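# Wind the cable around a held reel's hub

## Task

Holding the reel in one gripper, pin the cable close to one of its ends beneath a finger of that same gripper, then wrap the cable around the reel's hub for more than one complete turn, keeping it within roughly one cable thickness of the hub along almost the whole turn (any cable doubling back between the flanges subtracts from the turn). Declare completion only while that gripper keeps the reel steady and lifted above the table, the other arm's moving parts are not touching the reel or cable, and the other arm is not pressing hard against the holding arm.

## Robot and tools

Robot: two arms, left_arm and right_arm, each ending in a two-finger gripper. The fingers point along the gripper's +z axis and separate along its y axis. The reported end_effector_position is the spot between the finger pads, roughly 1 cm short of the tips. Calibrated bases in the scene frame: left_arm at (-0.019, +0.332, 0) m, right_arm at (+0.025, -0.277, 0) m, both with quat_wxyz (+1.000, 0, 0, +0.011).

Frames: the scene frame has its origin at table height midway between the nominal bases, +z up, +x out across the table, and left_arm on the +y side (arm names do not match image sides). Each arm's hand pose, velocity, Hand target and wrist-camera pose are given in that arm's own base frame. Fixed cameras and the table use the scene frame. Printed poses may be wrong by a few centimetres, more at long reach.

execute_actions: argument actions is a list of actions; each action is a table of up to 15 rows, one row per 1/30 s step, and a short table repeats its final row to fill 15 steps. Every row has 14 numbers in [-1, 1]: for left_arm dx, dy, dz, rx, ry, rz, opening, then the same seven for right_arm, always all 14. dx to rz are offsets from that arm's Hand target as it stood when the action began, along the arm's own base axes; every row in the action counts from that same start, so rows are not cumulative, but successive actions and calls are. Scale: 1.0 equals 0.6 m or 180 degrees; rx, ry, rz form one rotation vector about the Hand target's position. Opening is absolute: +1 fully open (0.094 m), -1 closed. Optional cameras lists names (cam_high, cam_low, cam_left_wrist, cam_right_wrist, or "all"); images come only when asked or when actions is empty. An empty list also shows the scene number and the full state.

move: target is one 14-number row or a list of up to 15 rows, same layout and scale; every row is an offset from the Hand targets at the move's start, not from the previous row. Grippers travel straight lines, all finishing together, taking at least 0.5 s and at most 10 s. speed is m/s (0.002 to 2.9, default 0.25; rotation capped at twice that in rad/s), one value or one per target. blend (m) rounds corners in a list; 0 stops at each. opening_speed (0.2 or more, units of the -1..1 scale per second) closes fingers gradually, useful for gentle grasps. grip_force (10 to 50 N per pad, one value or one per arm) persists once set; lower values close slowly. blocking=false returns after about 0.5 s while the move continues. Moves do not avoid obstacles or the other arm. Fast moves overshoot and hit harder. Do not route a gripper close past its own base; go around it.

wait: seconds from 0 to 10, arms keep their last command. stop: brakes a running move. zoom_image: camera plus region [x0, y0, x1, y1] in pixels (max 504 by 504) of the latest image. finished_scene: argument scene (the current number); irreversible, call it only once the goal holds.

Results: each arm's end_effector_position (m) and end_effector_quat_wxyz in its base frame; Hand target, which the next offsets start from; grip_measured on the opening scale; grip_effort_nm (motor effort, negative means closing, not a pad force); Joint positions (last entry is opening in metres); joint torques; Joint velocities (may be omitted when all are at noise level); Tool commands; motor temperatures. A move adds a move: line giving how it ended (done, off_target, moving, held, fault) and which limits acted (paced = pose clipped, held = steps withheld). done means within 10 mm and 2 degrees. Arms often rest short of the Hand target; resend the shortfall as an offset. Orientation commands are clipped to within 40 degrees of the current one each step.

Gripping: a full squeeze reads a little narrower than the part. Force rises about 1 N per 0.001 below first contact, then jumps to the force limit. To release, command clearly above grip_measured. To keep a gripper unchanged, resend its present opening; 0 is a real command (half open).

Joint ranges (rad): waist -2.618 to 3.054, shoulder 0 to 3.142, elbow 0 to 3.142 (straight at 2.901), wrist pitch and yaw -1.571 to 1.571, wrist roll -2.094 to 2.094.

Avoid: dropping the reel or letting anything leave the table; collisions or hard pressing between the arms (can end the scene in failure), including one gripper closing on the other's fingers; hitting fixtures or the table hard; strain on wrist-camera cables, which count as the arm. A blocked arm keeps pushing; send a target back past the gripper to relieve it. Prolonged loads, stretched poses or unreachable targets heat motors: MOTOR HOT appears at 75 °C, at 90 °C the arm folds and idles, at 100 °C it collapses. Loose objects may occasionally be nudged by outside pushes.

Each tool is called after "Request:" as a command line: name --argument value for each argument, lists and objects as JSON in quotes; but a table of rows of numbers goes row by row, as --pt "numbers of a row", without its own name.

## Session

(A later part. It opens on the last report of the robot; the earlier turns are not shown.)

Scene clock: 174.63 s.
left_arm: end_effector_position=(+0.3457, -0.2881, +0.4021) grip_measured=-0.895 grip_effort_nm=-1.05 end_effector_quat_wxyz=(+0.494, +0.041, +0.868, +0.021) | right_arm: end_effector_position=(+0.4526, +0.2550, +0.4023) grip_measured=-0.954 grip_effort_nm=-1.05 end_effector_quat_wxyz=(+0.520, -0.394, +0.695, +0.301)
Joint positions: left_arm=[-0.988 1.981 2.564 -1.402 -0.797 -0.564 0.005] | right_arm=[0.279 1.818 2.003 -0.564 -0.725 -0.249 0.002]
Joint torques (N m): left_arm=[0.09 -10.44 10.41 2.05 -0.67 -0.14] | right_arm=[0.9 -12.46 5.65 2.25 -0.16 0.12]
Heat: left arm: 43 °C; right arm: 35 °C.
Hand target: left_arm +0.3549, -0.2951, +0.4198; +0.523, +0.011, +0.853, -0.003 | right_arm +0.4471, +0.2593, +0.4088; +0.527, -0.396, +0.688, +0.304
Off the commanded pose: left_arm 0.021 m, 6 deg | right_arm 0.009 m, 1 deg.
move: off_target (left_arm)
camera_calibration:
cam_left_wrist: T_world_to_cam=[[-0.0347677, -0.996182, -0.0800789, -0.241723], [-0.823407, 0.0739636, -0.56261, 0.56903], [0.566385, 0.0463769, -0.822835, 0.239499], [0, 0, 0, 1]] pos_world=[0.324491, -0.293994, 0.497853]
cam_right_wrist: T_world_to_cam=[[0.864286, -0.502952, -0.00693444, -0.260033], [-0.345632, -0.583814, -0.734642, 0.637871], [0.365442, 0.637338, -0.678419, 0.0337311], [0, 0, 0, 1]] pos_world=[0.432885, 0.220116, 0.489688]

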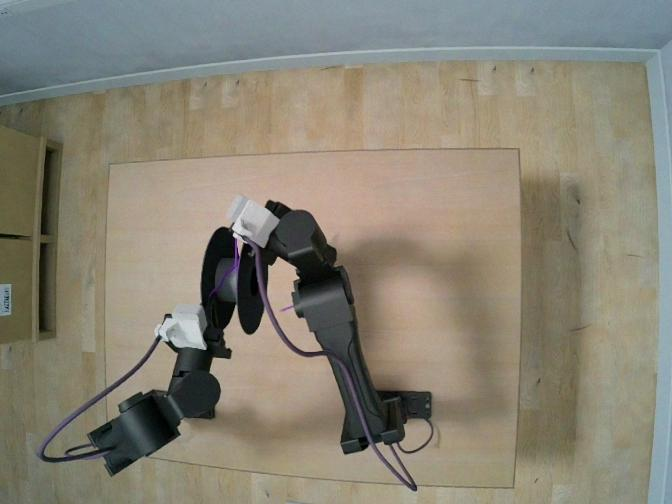

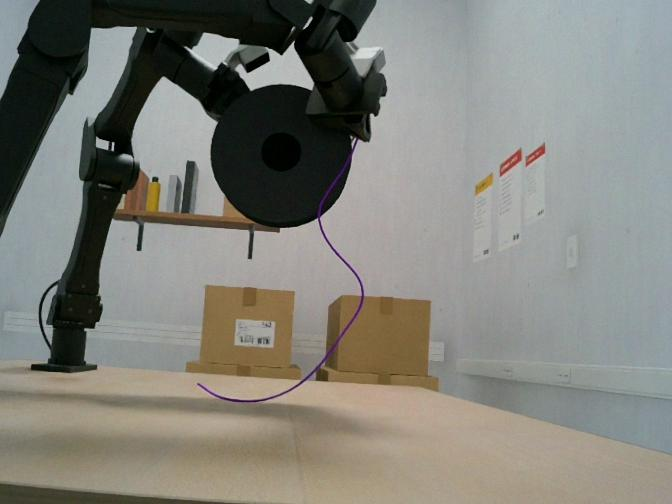

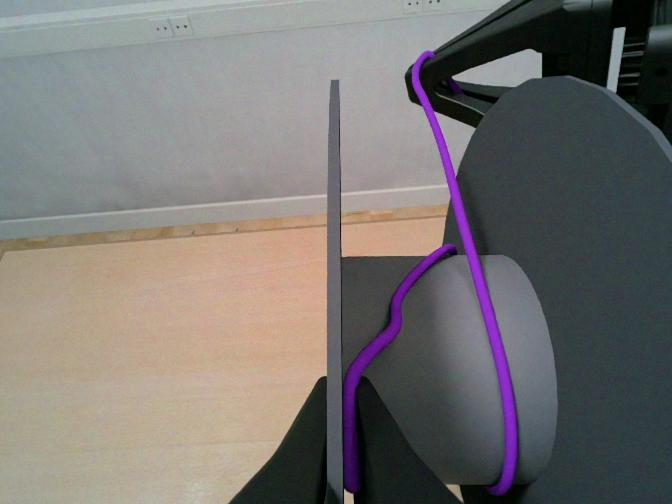

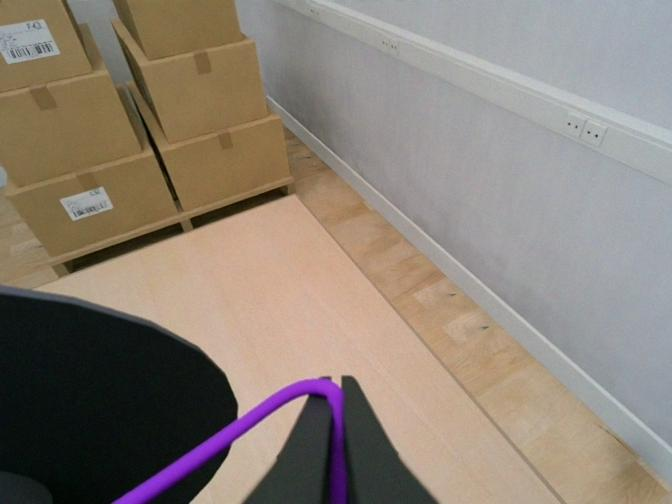

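Request:
move --pt "0 0 0 0 0 0 -1 -0.005 0 0 0 0 0 -1" --pt "0 0 0 0 0 0 -1 -0.005 0 -0.01 0 0 0 -0.83" --opening_speed 0.5 --speed 0.05 --cameras '["cam_low","cam_left_wrist","cam_right_wrist"]'

Scene clock: 177.23 s.
left_arm: end_effector_position=(+0.3456, -0.2879, +0.4020) grip_measured=-0.895 grip_effort_nm=-1.05 end_effector_quat_wxyz=(+0.494, +0.041, +0.868, +0.021) | right_arm: end_effector_position=(+0.4553, +0.2544, +0.3933) grip_measured=-0.832 grip_effort_nm=0.11 end_effector_quat_wxyz=(+0.522, -0.391, +0.697, +0.297)
Joint positions: left_arm=[-0.988 1.981 2.564 -1.403 -0.797 -0.564 0.005] | right_arm=[0.28 1.806 1.949 -0.52 -0.712 -0.248 0.008]
Joint torques (N m): left_arm=[0.05 -10.45 10.47 2.08 -0.67 -0.14] | right_arm=[1.02 -13.53 5.59 2.12 -0.24 0.1]
Heat: left arm: 43 °C; right arm: 35 °C.
Hand target: left_arm +0.3550, -0.2950, +0.4198; +0.523, +0.011, +0.852, -0.003 | right_arm +0.4443, +0.2592, +0.4026; +0.527, -0.396, +0.688, +0.304
Off the commanded pose: left_arm 0.021 m, 6 deg | right_arm 0.015 m, 2 deg.
move: off_target (left_arm, right_arm); target 2's new opening was sent with right_arm's hand 0.014 m and 1 deg from that target
camera_calibration:
cam_left_wrist: T_world_to_cam=[[-0.034497, -0.996101, -0.0811925, -0.241143], [-0.823643, 0.0743506, -0.562214, 0.56896], [0.566058, 0.0474789, -0.822997, 0.239922], [0, 0, 0, 1]] pos_world=[0.324491, -0.293896, 0.497753]
cam_right_wrist: T_world_to_cam=[[0.858628, -0.512585, -0.00392379, -0.258877], [-0.35075, -0.581922, -0.733717, 0.633456], [0.373809, 0.631366, -0.679443, 0.0250563], [0, 0, 0, 1]] pos_world=[0.435097, 0.220106, 0.480787]
Images, in order (width x height): cam_low 672x504, cam_left_wrist 672x504, cam_right_wrist 672x504.

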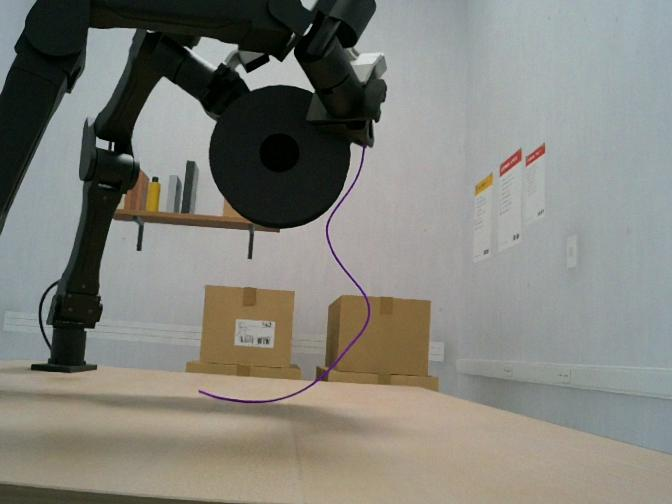

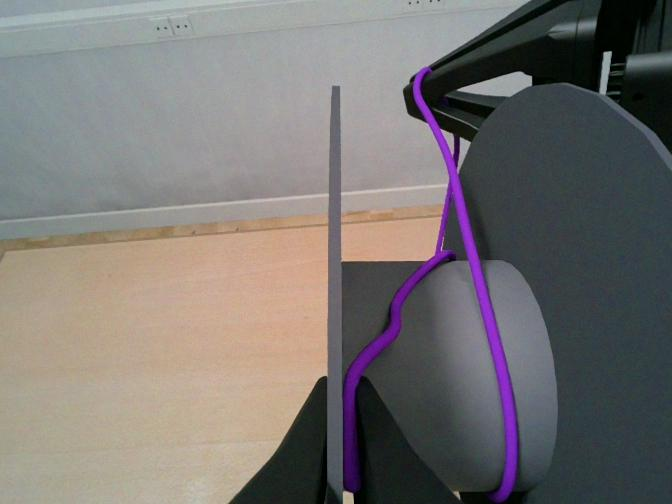

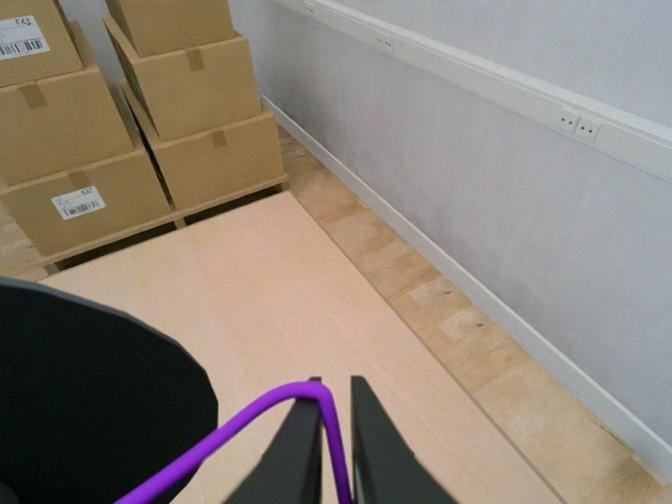

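Request:
move --pt "0 0 0 0 0 0 -1 0.018 0.01 -0.117 0 0 0 -0.83" --pt "0 0 0 0 0 0 -1 0.005 0.01 -0.3 0 0 0 -0.83" --speed 0.08 --blend '[0.03,0]' --cameras '["cam_high","cam_low","cam_left_wrist","cam_right_wrist"]'

Scene clock: 180.60 s.
left_arm: end_effector_position=(+0.3477, -0.2893, +0.3998) grip_measured=-0.895 grip_effort_nm=-1.05 end_effector_quat_wxyz=(+0.492, +0.041, +0.869, +0.020) | right_arm: end_effector_position=(+0.4502, +0.2606, +0.2278) grip_measured=-0.832 grip_effort_nm=0.09 end_effector_quat_wxyz=(+0.528, -0.391, +0.691, +0.300)
Joint positions: left_arm=[-0.984 1.987 2.564 -1.398 -0.792 -0.564 0.005] | right_arm=[0.296 1.768 1.212 0.206 -0.704 -0.23 0.008]
Joint torques (N m): left_arm=[-0.27 -11.04 10.47 2.01 -0.71 -0.15] | right_arm=[0.76 -10.02 5.89 2.29 -0.22 -0.04]
Heat: left arm: 43 °C; right arm: 35 °C.
Hand target: left_arm +0.3550, -0.2950, +0.4198; +0.523, +0.011, +0.852, -0.003 | right_arm +0.4472, +0.2653, +0.2227; +0.527, -0.396, +0.688, +0.304
Off the commanded pose: left_arm 0.022 m, 6 deg | right_arm 0.007 m, 1 deg.
move: off_target (left_arm)
camera_calibration:
cam_left_wrist: T_world_to_cam=[[-0.0345928, -0.996255, -0.0792399, -0.243401], [-0.825589, 0.0731688, -0.559508, 0.56888], [0.56321, 0.0460647, -0.825029, 0.238358], [0, 0, 0, 1]] pos_world=[0.326995, -0.295094, 0.495657]
cam_right_wrist: T_world_to_cam=[[0.860827, -0.508898, 0.000175394, -0.254836], [-0.338923, -0.573562, -0.74576, 0.509003], [0.379616, 0.641911, -0.666215, -0.0977559], [0, 0, 0, 1]] pos_world=[0.428992, 0.22501, 0.314513]

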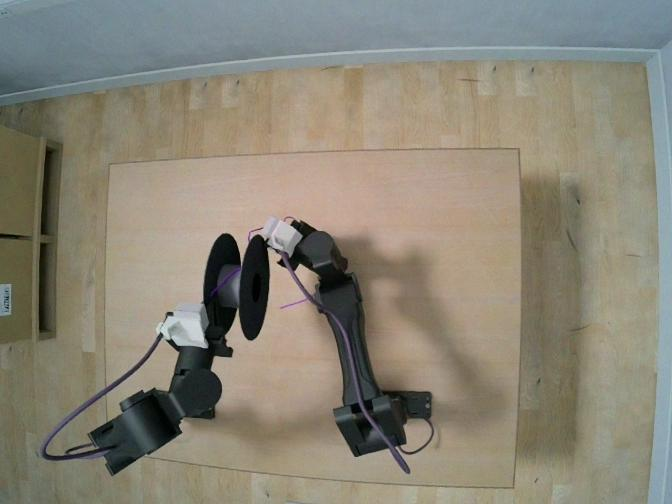

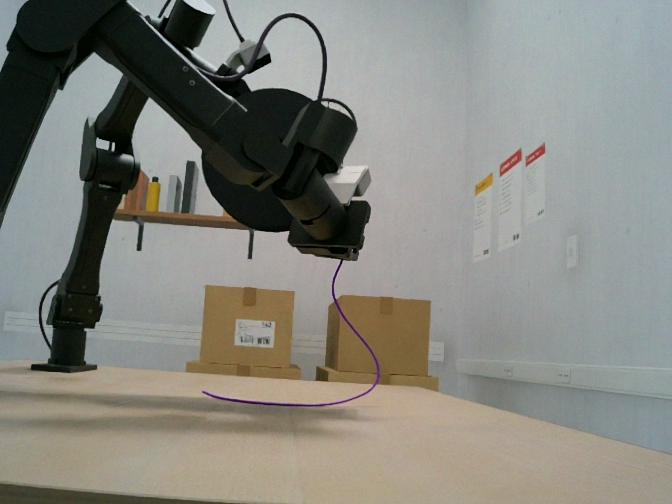

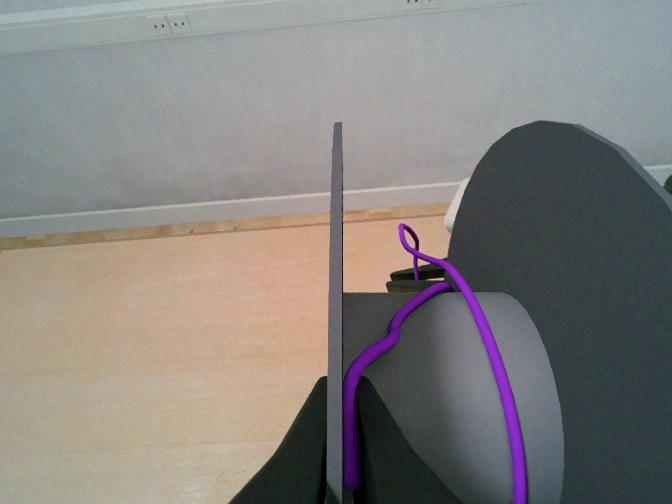

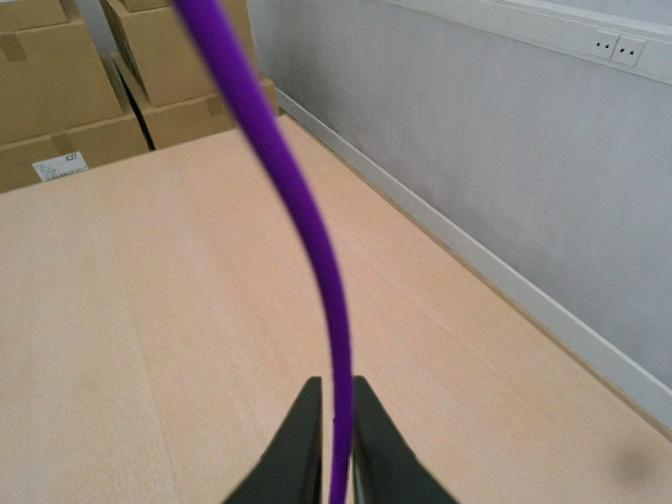

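Request:
move --pt "0 0 0 0 0 0 -1 0 0 0 0 0 0 -1" --pt "0 0 0 0 0 0 -1 -0.015 0.005 -0.08 0 0 0 -1" --opening_speed 0.5 --speed 0.06 --cameras '["cam_high","cam_low","cam_left_wrist","cam_right_wrist"]'

Scene clock: 183.17 s.
left_arm: end_effector_position=(+0.3469, -0.2894, +0.3972) grip_measured=-0.895 grip_effort_nm=-1.06 end_effector_quat_wxyz=(+0.488, +0.045, +0.871, +0.022) | right_arm: end_effector_position=(+0.4405, +0.2657, +0.1953) grip_measured=-0.964 grip_effort_nm=-1.05 end_effector_quat_wxyz=(+0.545, -0.399, +0.674, +0.300)
Joint positions: left_arm=[-0.984 1.989 2.564 -1.408 -0.786 -0.564 0.005] | right_arm=[0.312 1.798 1.068 0.429 -0.702 -0.229 0.002]
Joint torques (N m): left_arm=[-0.39 -11.37 10.4 2.09 -0.78 -0.16] | right_arm=[0.64 -8.31 5.15 2.03 -0.06 0.04]
Heat: left arm: 43 °C; right arm: 34 °C.
Hand target: left_arm +0.3550, -0.2951, +0.4197; +0.523, +0.011, +0.853, -0.003 | right_arm +0.4383, +0.2682, +0.1748; +0.527, -0.396, +0.688, +0.304
Off the commanded pose: left_arm 0.025 m, 7 deg | right_arm 0.021 m, 3 deg.
move: off_target (left_arm, right_arm)
camera_calibration:
cam_left_wrist: T_world_to_cam=[[-0.0392415, -0.995521, -0.0860078, -0.239222], [-0.830785, 0.0803312, -0.550766, 0.567136], [0.555208, 0.0498411, -0.830217, 0.242565], [0, 0, 0, 1]] pos_world=[0.327106, -0.295799, 0.493165]
cam_right_wrist: T_world_to_cam=[[0.866909, -0.497435, 0.0320483, -0.255927], [-0.296749, -0.566684, -0.768641, 0.46852], [0.40051, 0.656832, -0.638877, -0.137517], [0, 0, 0, 1]] pos_world=[0.415975, 0.228521, 0.280469]

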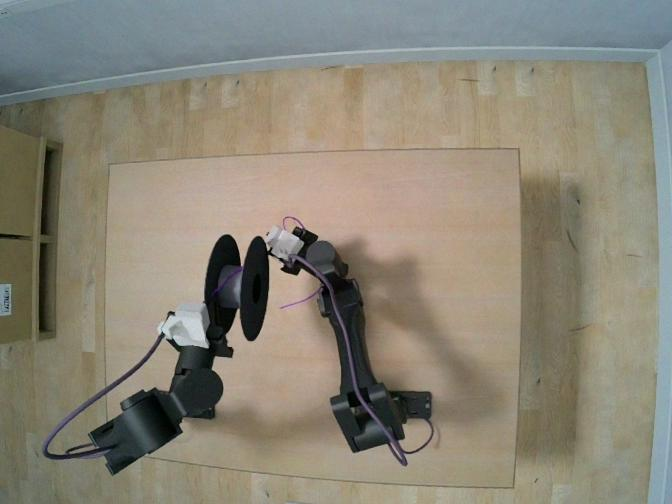

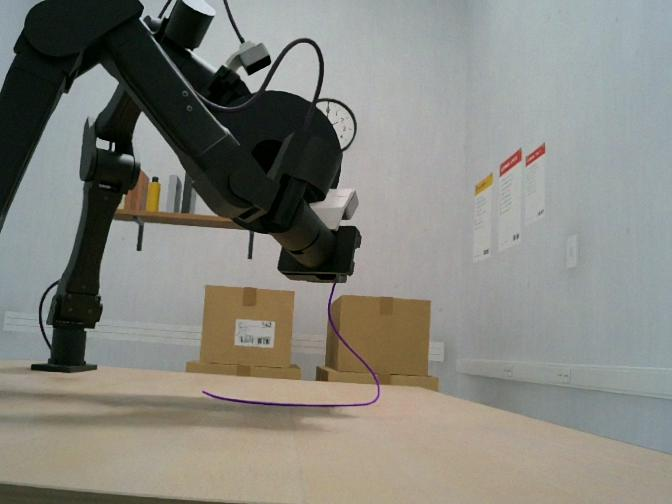

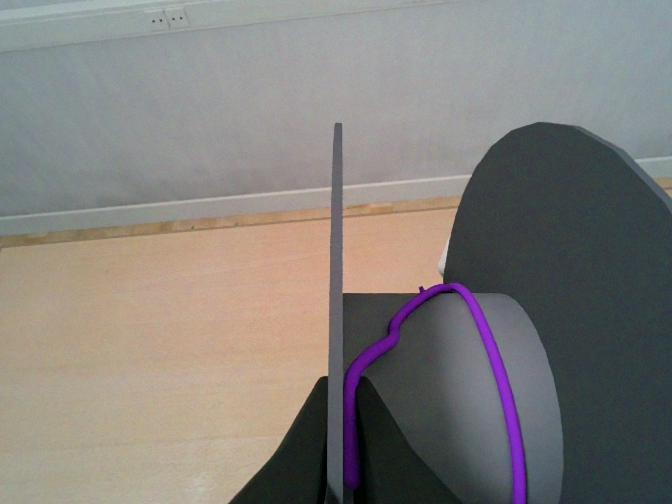

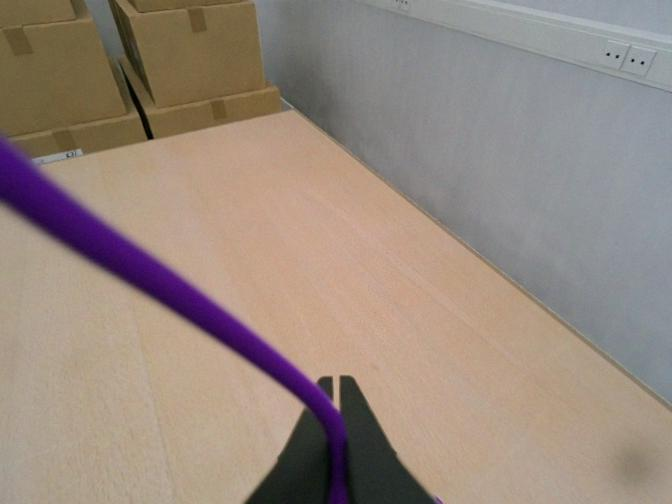

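Request:
move --pt "0 0 0 0 0 0 -1 -0.01 0.005 0.03 0 0 0 -1" --pt "0 0 0 0 0 0 -1 -0.01 0.005 0.03 0 0 0 -0.3" --pt "0 0 0 0 0 0 -1 -0.12 -0.18 0.02 0 0 0 -0.3" --pt "0 0 0 0 0 0 -1 -0.2 -0.35 0.15 0 0 0 -0.3" --opening_speed 0.5 --speed '[0.05,0.05,0.12,0.2]' --cameras '["all"]'

Scene clock: 189.93 s.
left_arm: end_effector_position=(+0.3481, -0.2909, +0.3992) grip_measured=-0.895 grip_effort_nm=-1.05 end_effector_quat_wxyz=(+0.492, +0.041, +0.870, +0.018) | right_arm: end_effector_position=(+0.3166, +0.0599, +0.2585) grip_measured=-0.302 grip_effort_nm=0.11 end_effector_quat_wxyz=(+0.522, -0.393, +0.694, +0.302)
Joint positions: left_arm=[-0.984 1.989 2.564 -1.394 -0.787 -0.564 0.005] | right_arm=[-0.378 1.344 1.08 -0.816 -1.256 -1.05 0.033]
Joint torques (N m): left_arm=[-0.25 -11.36 10.41 1.99 -0.76 -0.15] | right_arm=[-0.64 -4.68 8.55 0.82 -0.68 -0.15]
Heat: left arm: 43 °C; right arm: 35 °C.
Hand target: left_arm +0.3550, -0.2951, +0.4197; +0.523, +0.011, +0.853, -0.003 | right_arm +0.3183, +0.0583, +0.2648; +0.527, -0.396, +0.688, +0.304
Off the commanded pose: left_arm 0.022 m, 6 deg | right_arm 0.007 m, 1 deg.
move: off_target (left_arm)
camera_calibration:
cam_left_wrist: T_world_to_cam=[[-0.0378183, -0.996436, -0.0753936, -0.24552], [-0.82624, 0.0736156, -0.558487, 0.568887], [0.562047, 0.0411722, -0.82608, 0.23709], [0, 0, 0, 1]] pos_world=[0.327496, -0.296286, 0.495061]
cam_right_wrist: T_world_to_cam=[[0.864396, -0.502759, -0.00720244, -0.241623], [-0.344028, -0.580922, -0.737682, 0.371473], [0.366692, 0.640127, -0.67511, 0.108731], [0, 0, 0, 1]] pos_world=[0.296784, 0.0247165, 0.345694]

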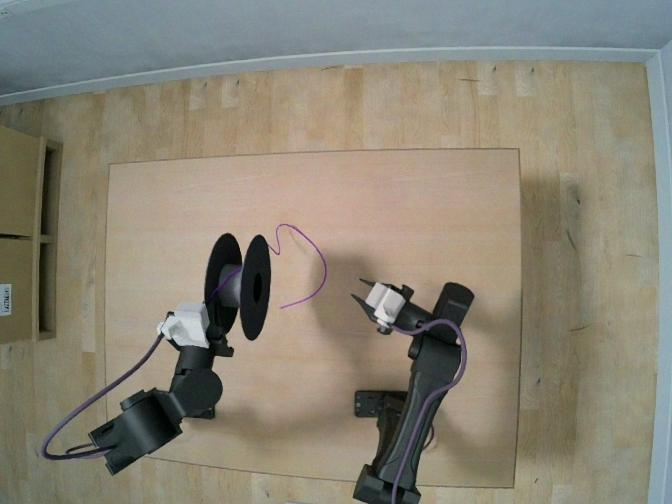

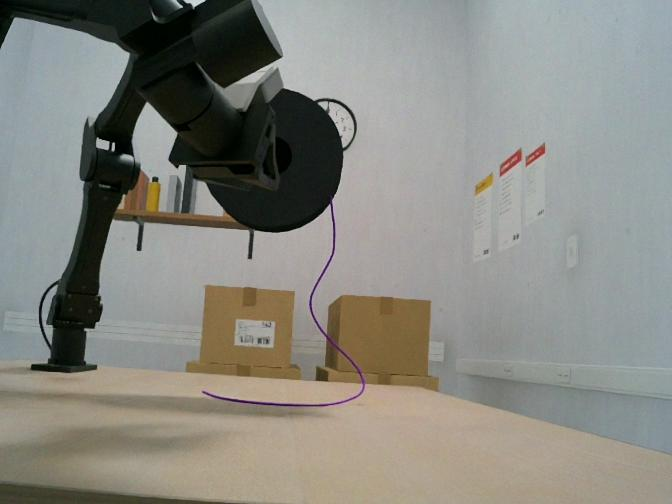

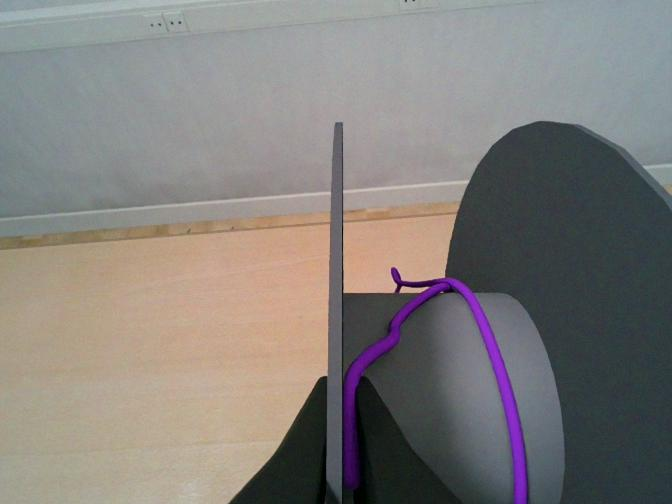

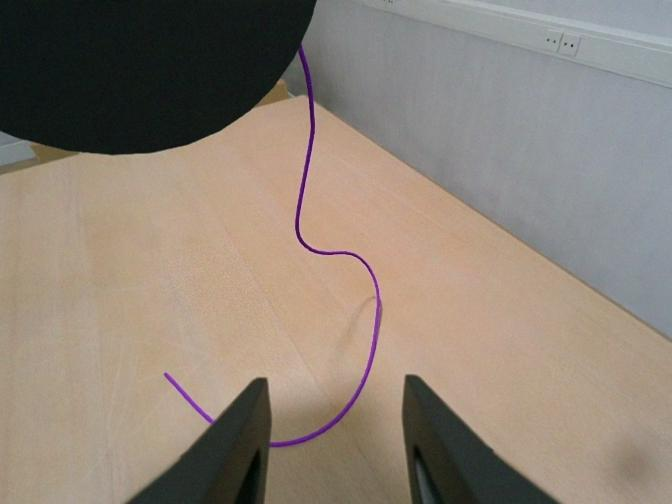

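Request:
move --target '[0,0,0,0,0,0,-1,0.153,0.161,-0.265,0,0,0,0.4]' --cameras '["cam_high","cam_low","cam_right_wrist"]'

Scene clock: 193.57 s.
left_arm: end_effector_position=(+0.3481, -0.2909, +0.3992) grip_measured=-0.895 grip_effort_nm=-1.05 end_effector_quat_wxyz=(+0.492, +0.041, +0.870, +0.018) | right_arm: end_effector_position=(+0.4138, +0.1514, +0.1153) grip_measured=+0.398 grip_effort_nm=0.11 end_effector_quat_wxyz=(+0.535, -0.398, +0.684, +0.296)
Joint positions: left_arm=[-0.984 1.989 2.564 -1.394 -0.787 -0.564 0.005] | right_arm=[0.002 1.826 0.782 0.576 -0.979 -0.421 0.066]
Joint torques (N m): left_arm=[-0.32 -11.26 10.4 2 -0.77 -0.13] | right_arm=[0.64 -7.75 4.37 1.93 -0.27 0.09]
Heat: left arm: 43 °C; right arm: 34 °C.
Hand target: left_arm +0.3550, -0.2951, +0.4197; +0.523, +0.011, +0.853, -0.003 | right_arm +0.4101, +0.1549, +0.1057; +0.527, -0.396, +0.688, +0.304
Off the commanded pose: left_arm 0.022 m, 6 deg | right_arm 0.011 m, 1 deg.
move: off_target (left_arm, right_arm)
camera_calibration:
cam_right_wrist: T_world_to_cam=[[0.864142, -0.502641, 0.024724, -0.284274], [-0.315189, -0.578865, -0.752045, 0.341858], [0.39232, 0.642081, -0.658648, -0.0950269], [0, 0, 0, 1]] pos_world=[0.390684, 0.116017, 0.201531]
Images, in order (width x height): cam_high 672x504, cam_low 672x504, cam_right_wrist 672x504.

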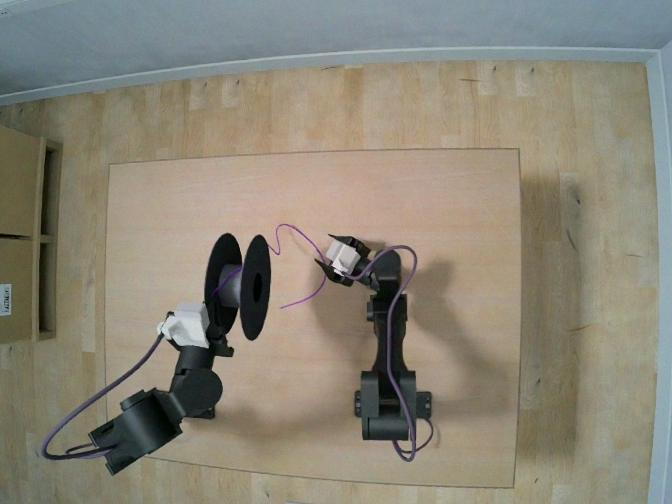

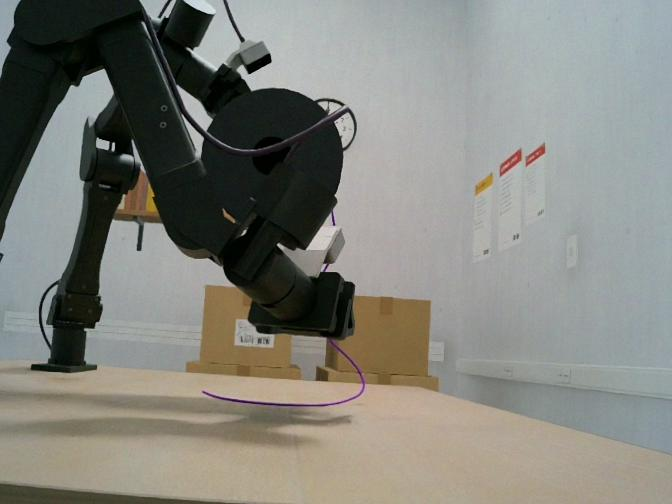

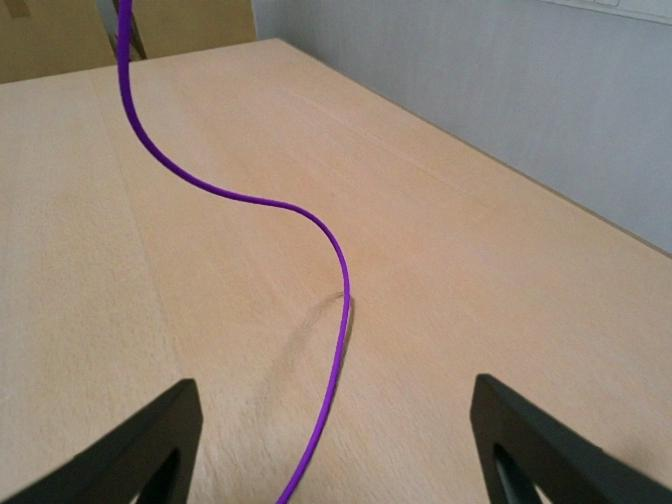

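Request:
move --pt "0 0 0 0 0 0 -1 0.13 0.192 -0.112 0 0 0 0.4" --pt "0 0 0 0 0 0 -1 0.13 0.192 -0.112 0 0 0 -1" --opening_speed 1 --speed 0.12 --cameras '["cam_high","cam_low","cam_right_wrist"]'

Scene clock: 198.00 s.
left_arm: end_effector_position=(+0.3481, -0.2909, +0.3992) grip_measured=-0.895 grip_effort_nm=-1.05 end_effector_quat_wxyz=(+0.492, +0.041, +0.870, +0.018) | right_arm: end_effector_position=(+0.4850, +0.2672, +0.0432) grip_measured=-0.945 grip_effort_nm=-1.04 end_effector_quat_wxyz=(+0.526, -0.397, +0.688, +0.302)
Joint positions: left_arm=[-0.984 1.989 2.564 -1.394 -0.787 -0.564 0.005] | right_arm=[0.283 2.298 1.139 0.798 -0.729 -0.248 0.003]
Joint torques (N m): left_arm=[-0.29 -11.32 10.47 2 -0.75 -0.15] | right_arm=[0.24 -11.23 6.67 2.15 -0.13 0.1]
Heat: left arm: 43 °C; right arm: 34 °C.
Hand target: left_arm +0.3550, -0.2951, +0.4197; +0.523, +0.011, +0.853, -0.003 | right_arm +0.4882, +0.2700, +0.0386; +0.527, -0.396, +0.688, +0.304
Off the commanded pose: left_arm 0.022 m, 6 deg | right_arm 0.006 m, 0 deg.
move: off_target (left_arm)
camera_calibration:
cam_right_wrist: T_world_to_cam=[[0.868197, -0.496199, 0.00443095, -0.288641], [-0.32826, -0.581006, -0.744766, 0.383699], [0.372127, 0.64515, -0.667311, -0.235473], [0, 0, 0, 1]] pos_world=[0.464176, 0.231623, 0.129911]
Images, in order (width x height): cam_high 672x504, cam_low 672x504, cam_right_wrist 672x504.

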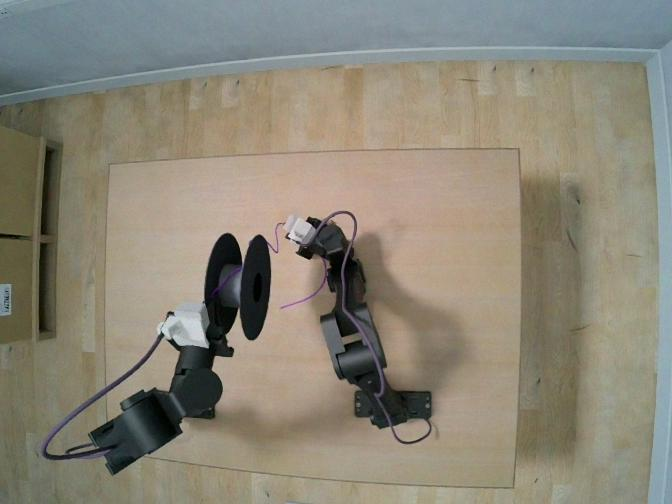

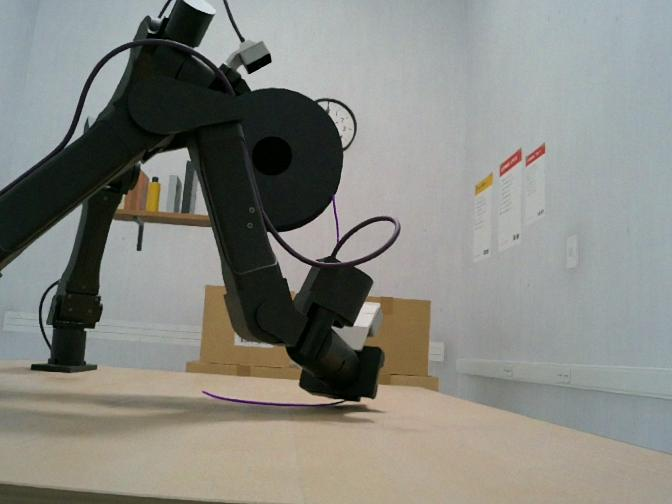

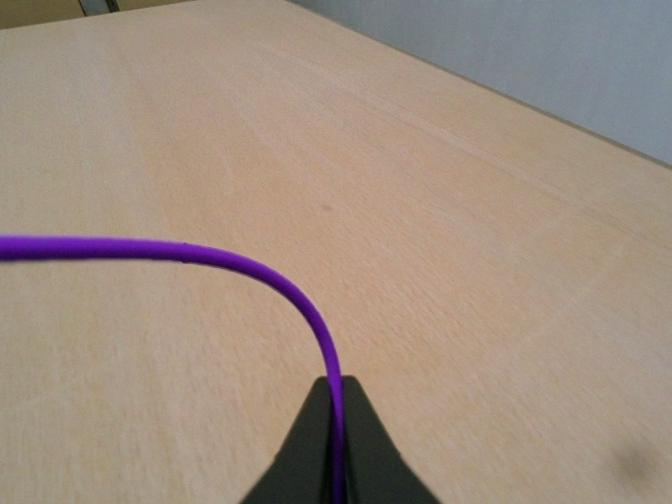

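Request:
move --pt "0 0 0 0 0 0 -1 -0.147 -0.05 0.03 0 0 0 -1" --pt "0 0 0 0 0 0 -1 -0.397 -0.092 0.04 0 0 0 -1" --pt "0 0 0 0 0 0 -1 -0.605 -0.117 0.095 0 0 0 -1" --pt "0 0 0 0 0 0 -1 -0.638 -0.133 0.27 0 0 0 -1" --speed 0.13 --blend '[0.03,0.03,0.03,0]' --cameras '["all"]'

Scene clock: 204.43 s.
left_arm: end_effector_position=(+0.3481, -0.2910, +0.3992) grip_measured=-0.895 grip_effort_nm=-1.05 end_effector_quat_wxyz=(+0.492, +0.041, +0.869, +0.018) | right_arm: end_effector_position=(+0.1074, +0.1915, +0.1941) grip_measured=-0.945 grip_effort_nm=-1.04 end_effector_quat_wxyz=(+0.527, -0.399, +0.688, +0.301)
Joint positions: left_arm=[-0.984 1.989 2.564 -1.394 -0.787 -0.564 0.005] | right_arm=[1.101 0.076 0.338 -0.529 0.055 0.008 0.003]
Joint torques (N m): left_arm=[-0.28 -11.33 10.39 1.98 -0.77 -0.14] | right_arm=[0.72 3.14 8.81 2.09 0.09 0.11]
Heat: left arm: 43 °C; right arm: 34 °C.
Hand target: left_arm +0.3550, -0.2951, +0.4197; +0.523, +0.011, +0.853, -0.003 | right_arm +0.1054, +0.1901, +0.2007; +0.527, -0.396, +0.688, +0.304
Off the commanded pose: left_arm 0.022 m, 6 deg | right_arm 0.007 m, 0 deg.
move: off_target (left_arm)
camera_calibration:
cam_left_wrist: T_world_to_cam=[[-0.0378108, -0.996463, -0.0750437, -0.245703], [-0.826112, 0.0734227, -0.558703, 0.568894], [0.562237, 0.0408695, -0.825966, 0.236882], [0, 0, 0, 1]] pos_world=[0.327496, -0.296285, 0.49506]
cam_right_wrist: T_world_to_cam=[[0.868051, -0.496392, 0.00910173, 0.000137174], [-0.325479, -0.582824, -0.744566, 0.328124], [0.374902, 0.643359, -0.667487, 0.0546876], [0, 0, 0, 1]] pos_world=[0.0861761, 0.156123, 0.280812]

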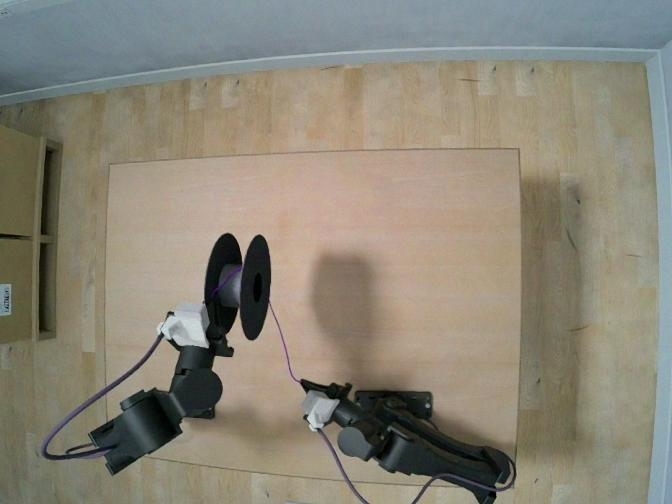

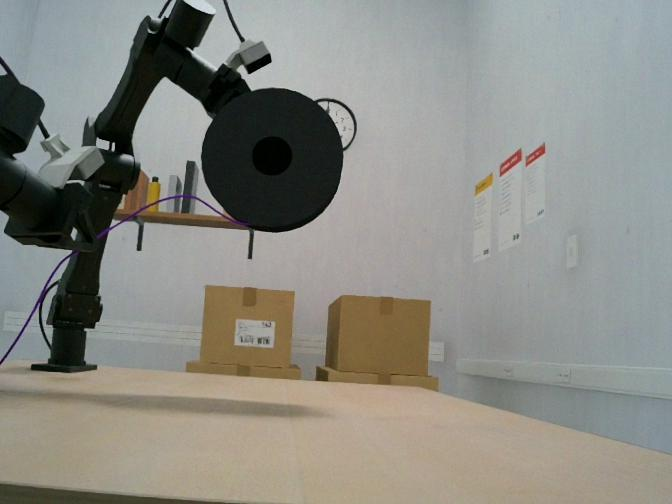

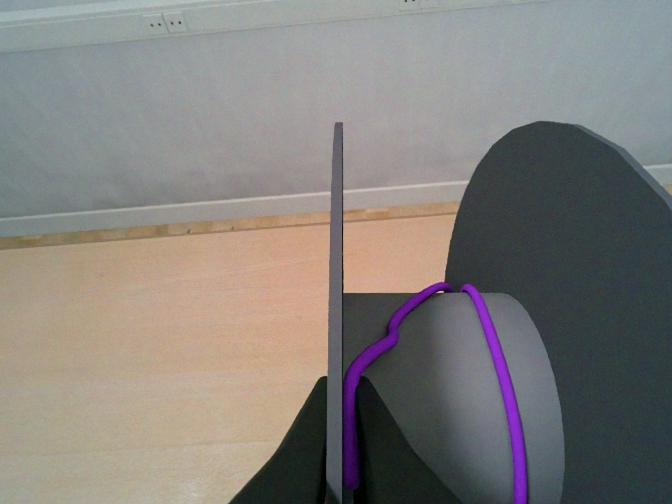

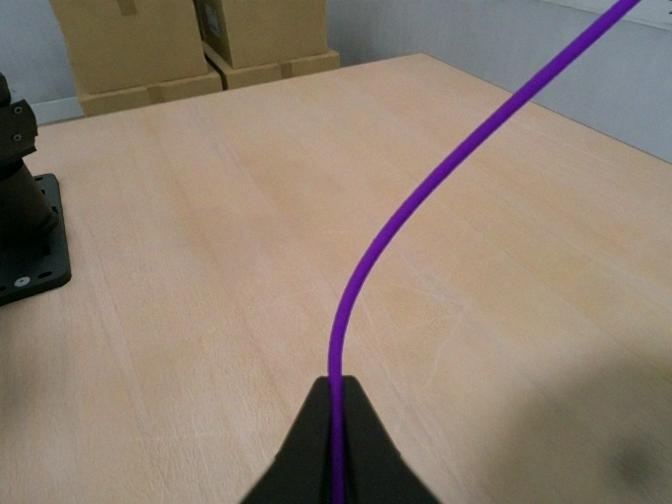

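Request:
move --pt "0 0 0 0 0 0 -1 0 -0.015 0.215 0 0 0 -1" --pt "0 0 0 0 0 0 -1 0.058 -0.015 0.432 0 0 0 -1" --pt "0 0 0 0 0 0 -1 0.158 -0.005 0.557 0 0 0 -1" --speed 0.11 --blend '[0.03,0.03,0]' --cameras '["all"]'

Scene clock: 208.97 s.
left_arm: end_effector_position=(+0.3486, -0.2917, +0.4000) grip_measured=-0.895 grip_effort_nm=-1.05 end_effector_quat_wxyz=(+0.493, +0.040, +0.869, +0.016) | right_arm: end_effector_position=(+0.2021, +0.1885, +0.5337) grip_measured=-0.945 grip_effort_nm=-1.04 end_effector_quat_wxyz=(+0.528, -0.394, +0.689, +0.304)
Joint positions: left_arm=[-0.984 1.989 2.564 -1.387 -0.787 -0.564 0.005] | right_arm=[0.313 1.309 2.221 -1.256 -0.699 -0.224 0.003]
Joint torques (N m): left_arm=[-0.35 -11.33 10.52 1.96 -0.77 -0.14] | right_arm=[-0.8 -1.88 5.44 1.87 -0.24 -0.09]
Heat: left arm: 43 °C; right arm: 34 °C.
Hand target: left_arm +0.3550, -0.2951, +0.4197; +0.523, +0.011, +0.853, -0.003 | right_arm +0.2002, +0.1872, +0.5348; +0.527, -0.396, +0.688, +0.304
Off the commanded pose: left_arm 0.021 m, 5 deg | right_arm 0.003 m, 0 deg.
move: off_target (left_arm)
camera_calibration:
cam_left_wrist: T_world_to_cam=[[-0.0375978, -0.996824, -0.0702048, -0.248509], [-0.824216, 0.0706578, -0.56185, 0.56956], [0.565026, 0.0367396, -0.824254, 0.234512], [0, 0, 0, 1]] pos_world=[0.327592, -0.296579, 0.495859]
cam_right_wrist: T_world_to_cam=[[0.866116, -0.499841, -0.00110911, -0.0802733], [-0.332533, -0.574547, -0.747875, 0.611674], [0.373182, 0.648116, -0.663838, 0.245315], [0, 0, 0, 1]] pos_world=[0.181381, 0.152319, 0.620217]

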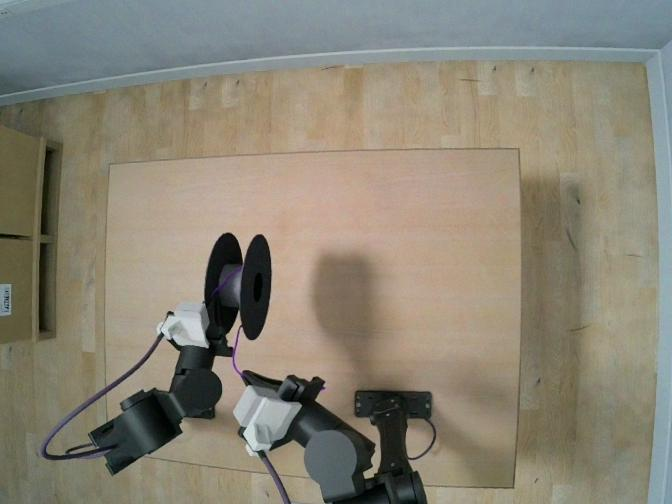

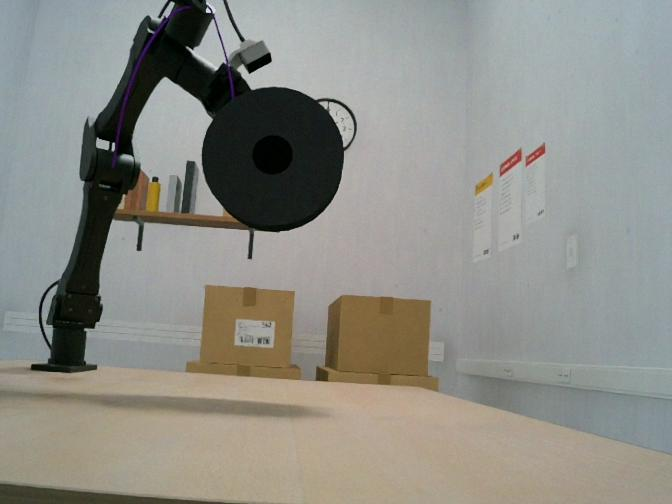

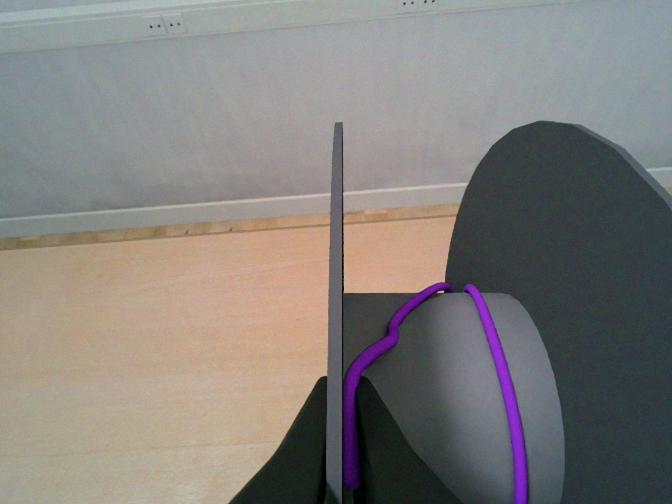

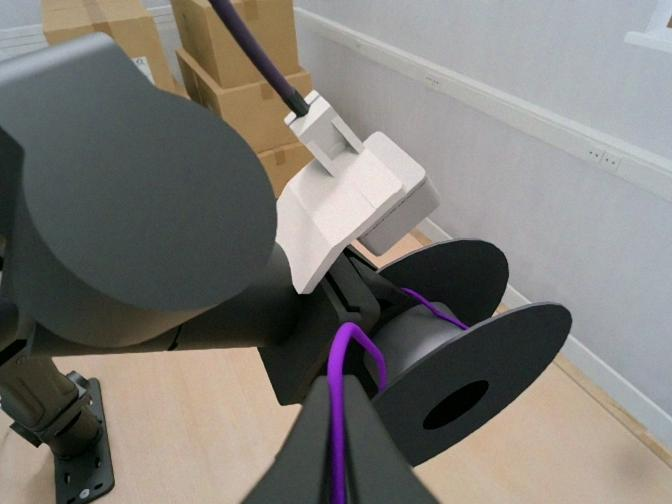

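Request:
move --pt "0 0 0 0 0 0 -1 0.167 0.022 0.033 0 0 0 -1" --pt "0 0 0 0 0 0 -1 0.317 0.088 -0.025 0 0 0 -1" --speed 0.1 --blend '[0.03,0]' --cameras '["all"]'

Scene clock: 212.10 s.
left_arm: end_effector_position=(+0.3489, -0.2921, +0.4005) grip_measured=-0.895 grip_effort_nm=-1.05 end_effector_quat_wxyz=(+0.494, +0.039, +0.868, +0.015) | right_arm: end_effector_position=(+0.3891, +0.2358, +0.5170) grip_measured=-0.945 grip_effort_nm=-1.05 end_effector_quat_wxyz=(+0.536, -0.388, +0.686, +0.304)
Joint positions: left_arm=[-0.984 1.989 2.564 -1.384 -0.787 -0.564 0.005] | right_arm=[0.276 1.996 2.851 -1.184 -0.728 -0.221 0.003]
Joint torques (N m): left_arm=[-0.34 -11.28 10.45 1.93 -0.76 -0.13] | right_arm=[0.66 -8.75 5.57 2.19 -0.14 0.06]
Heat: left arm: 43 °C; right arm: 34 °C.
Hand target: left_arm +0.3550, -0.2951, +0.4197; +0.523, +0.011, +0.853, -0.003 | right_arm +0.3904, +0.2399, +0.5198; +0.527, -0.397, +0.688, +0.304
Off the commanded pose: left_arm 0.020 m, 5 deg | right_arm 0.005 m, 1 deg.
elbow stopped short (right arm): the move would have taken joint 3 (elbow) straighter than the controller allows.
move: off_target (left_arm)
camera_calibration:
cam_left_wrist: T_world_to_cam=[[-0.0374458, -0.997027, -0.0673351, -0.250101], [-0.823169, 0.0689787, -0.563591, 0.569951], [0.56656, 0.034324, -0.823305, 0.233181], [0, 0, 0, 1]] pos_world=[0.327689, -0.296675, 0.496358]
cam_right_wrist: T_world_to_cam=[[0.860557, -0.509354, 0.0000805914, -0.214653], [-0.331213, -0.559707, -0.759622, 0.690704], [0.386962, 0.653671, -0.650365, 0.120165], [0, 0, 0, 1]] pos_world=[0.366993, 0.198709, 0.602842]

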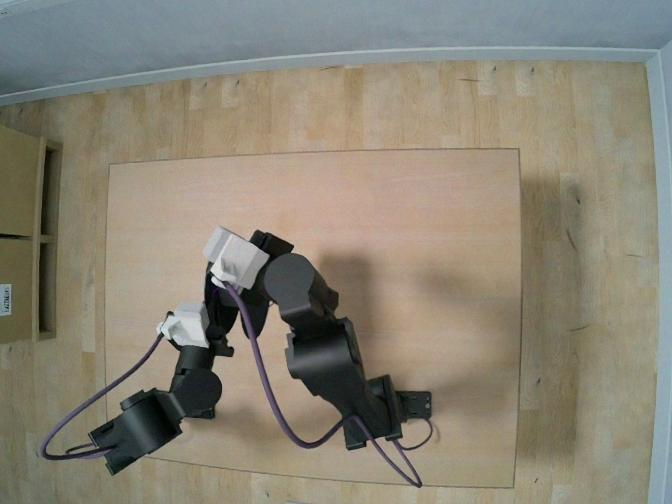

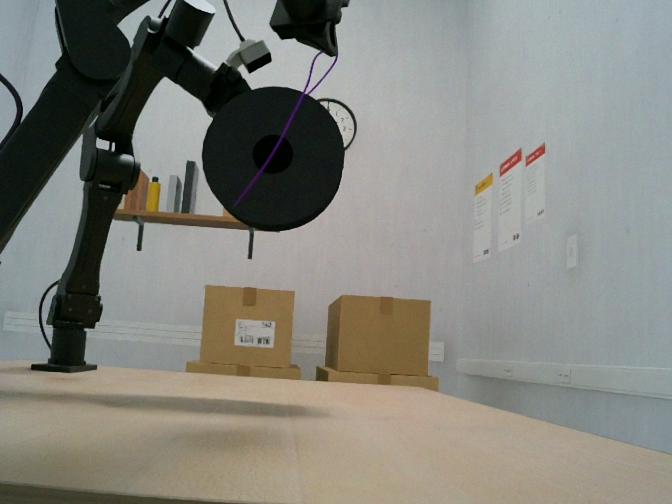

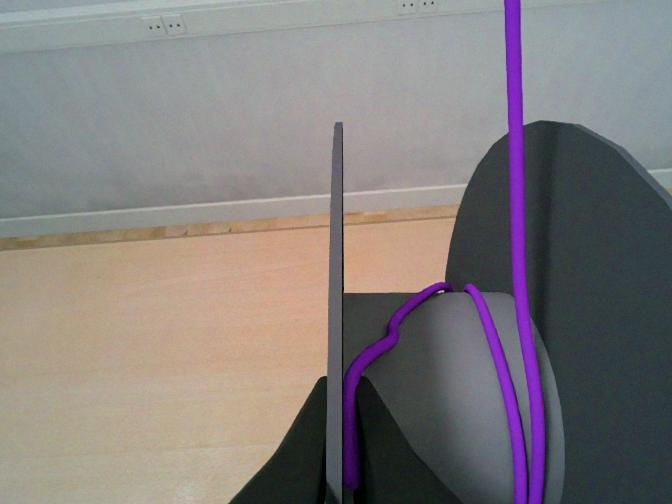

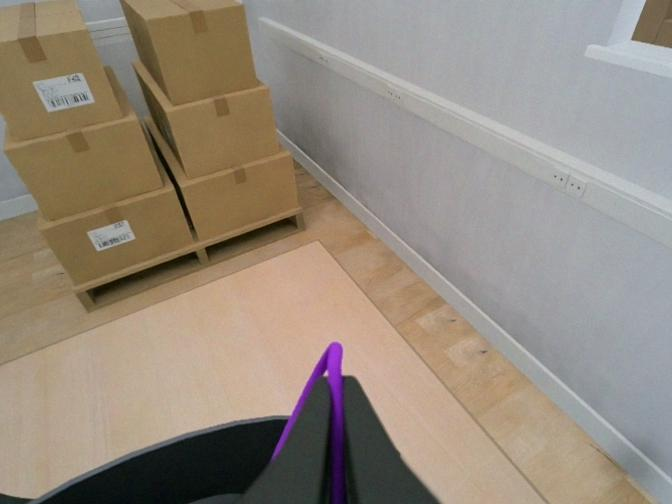

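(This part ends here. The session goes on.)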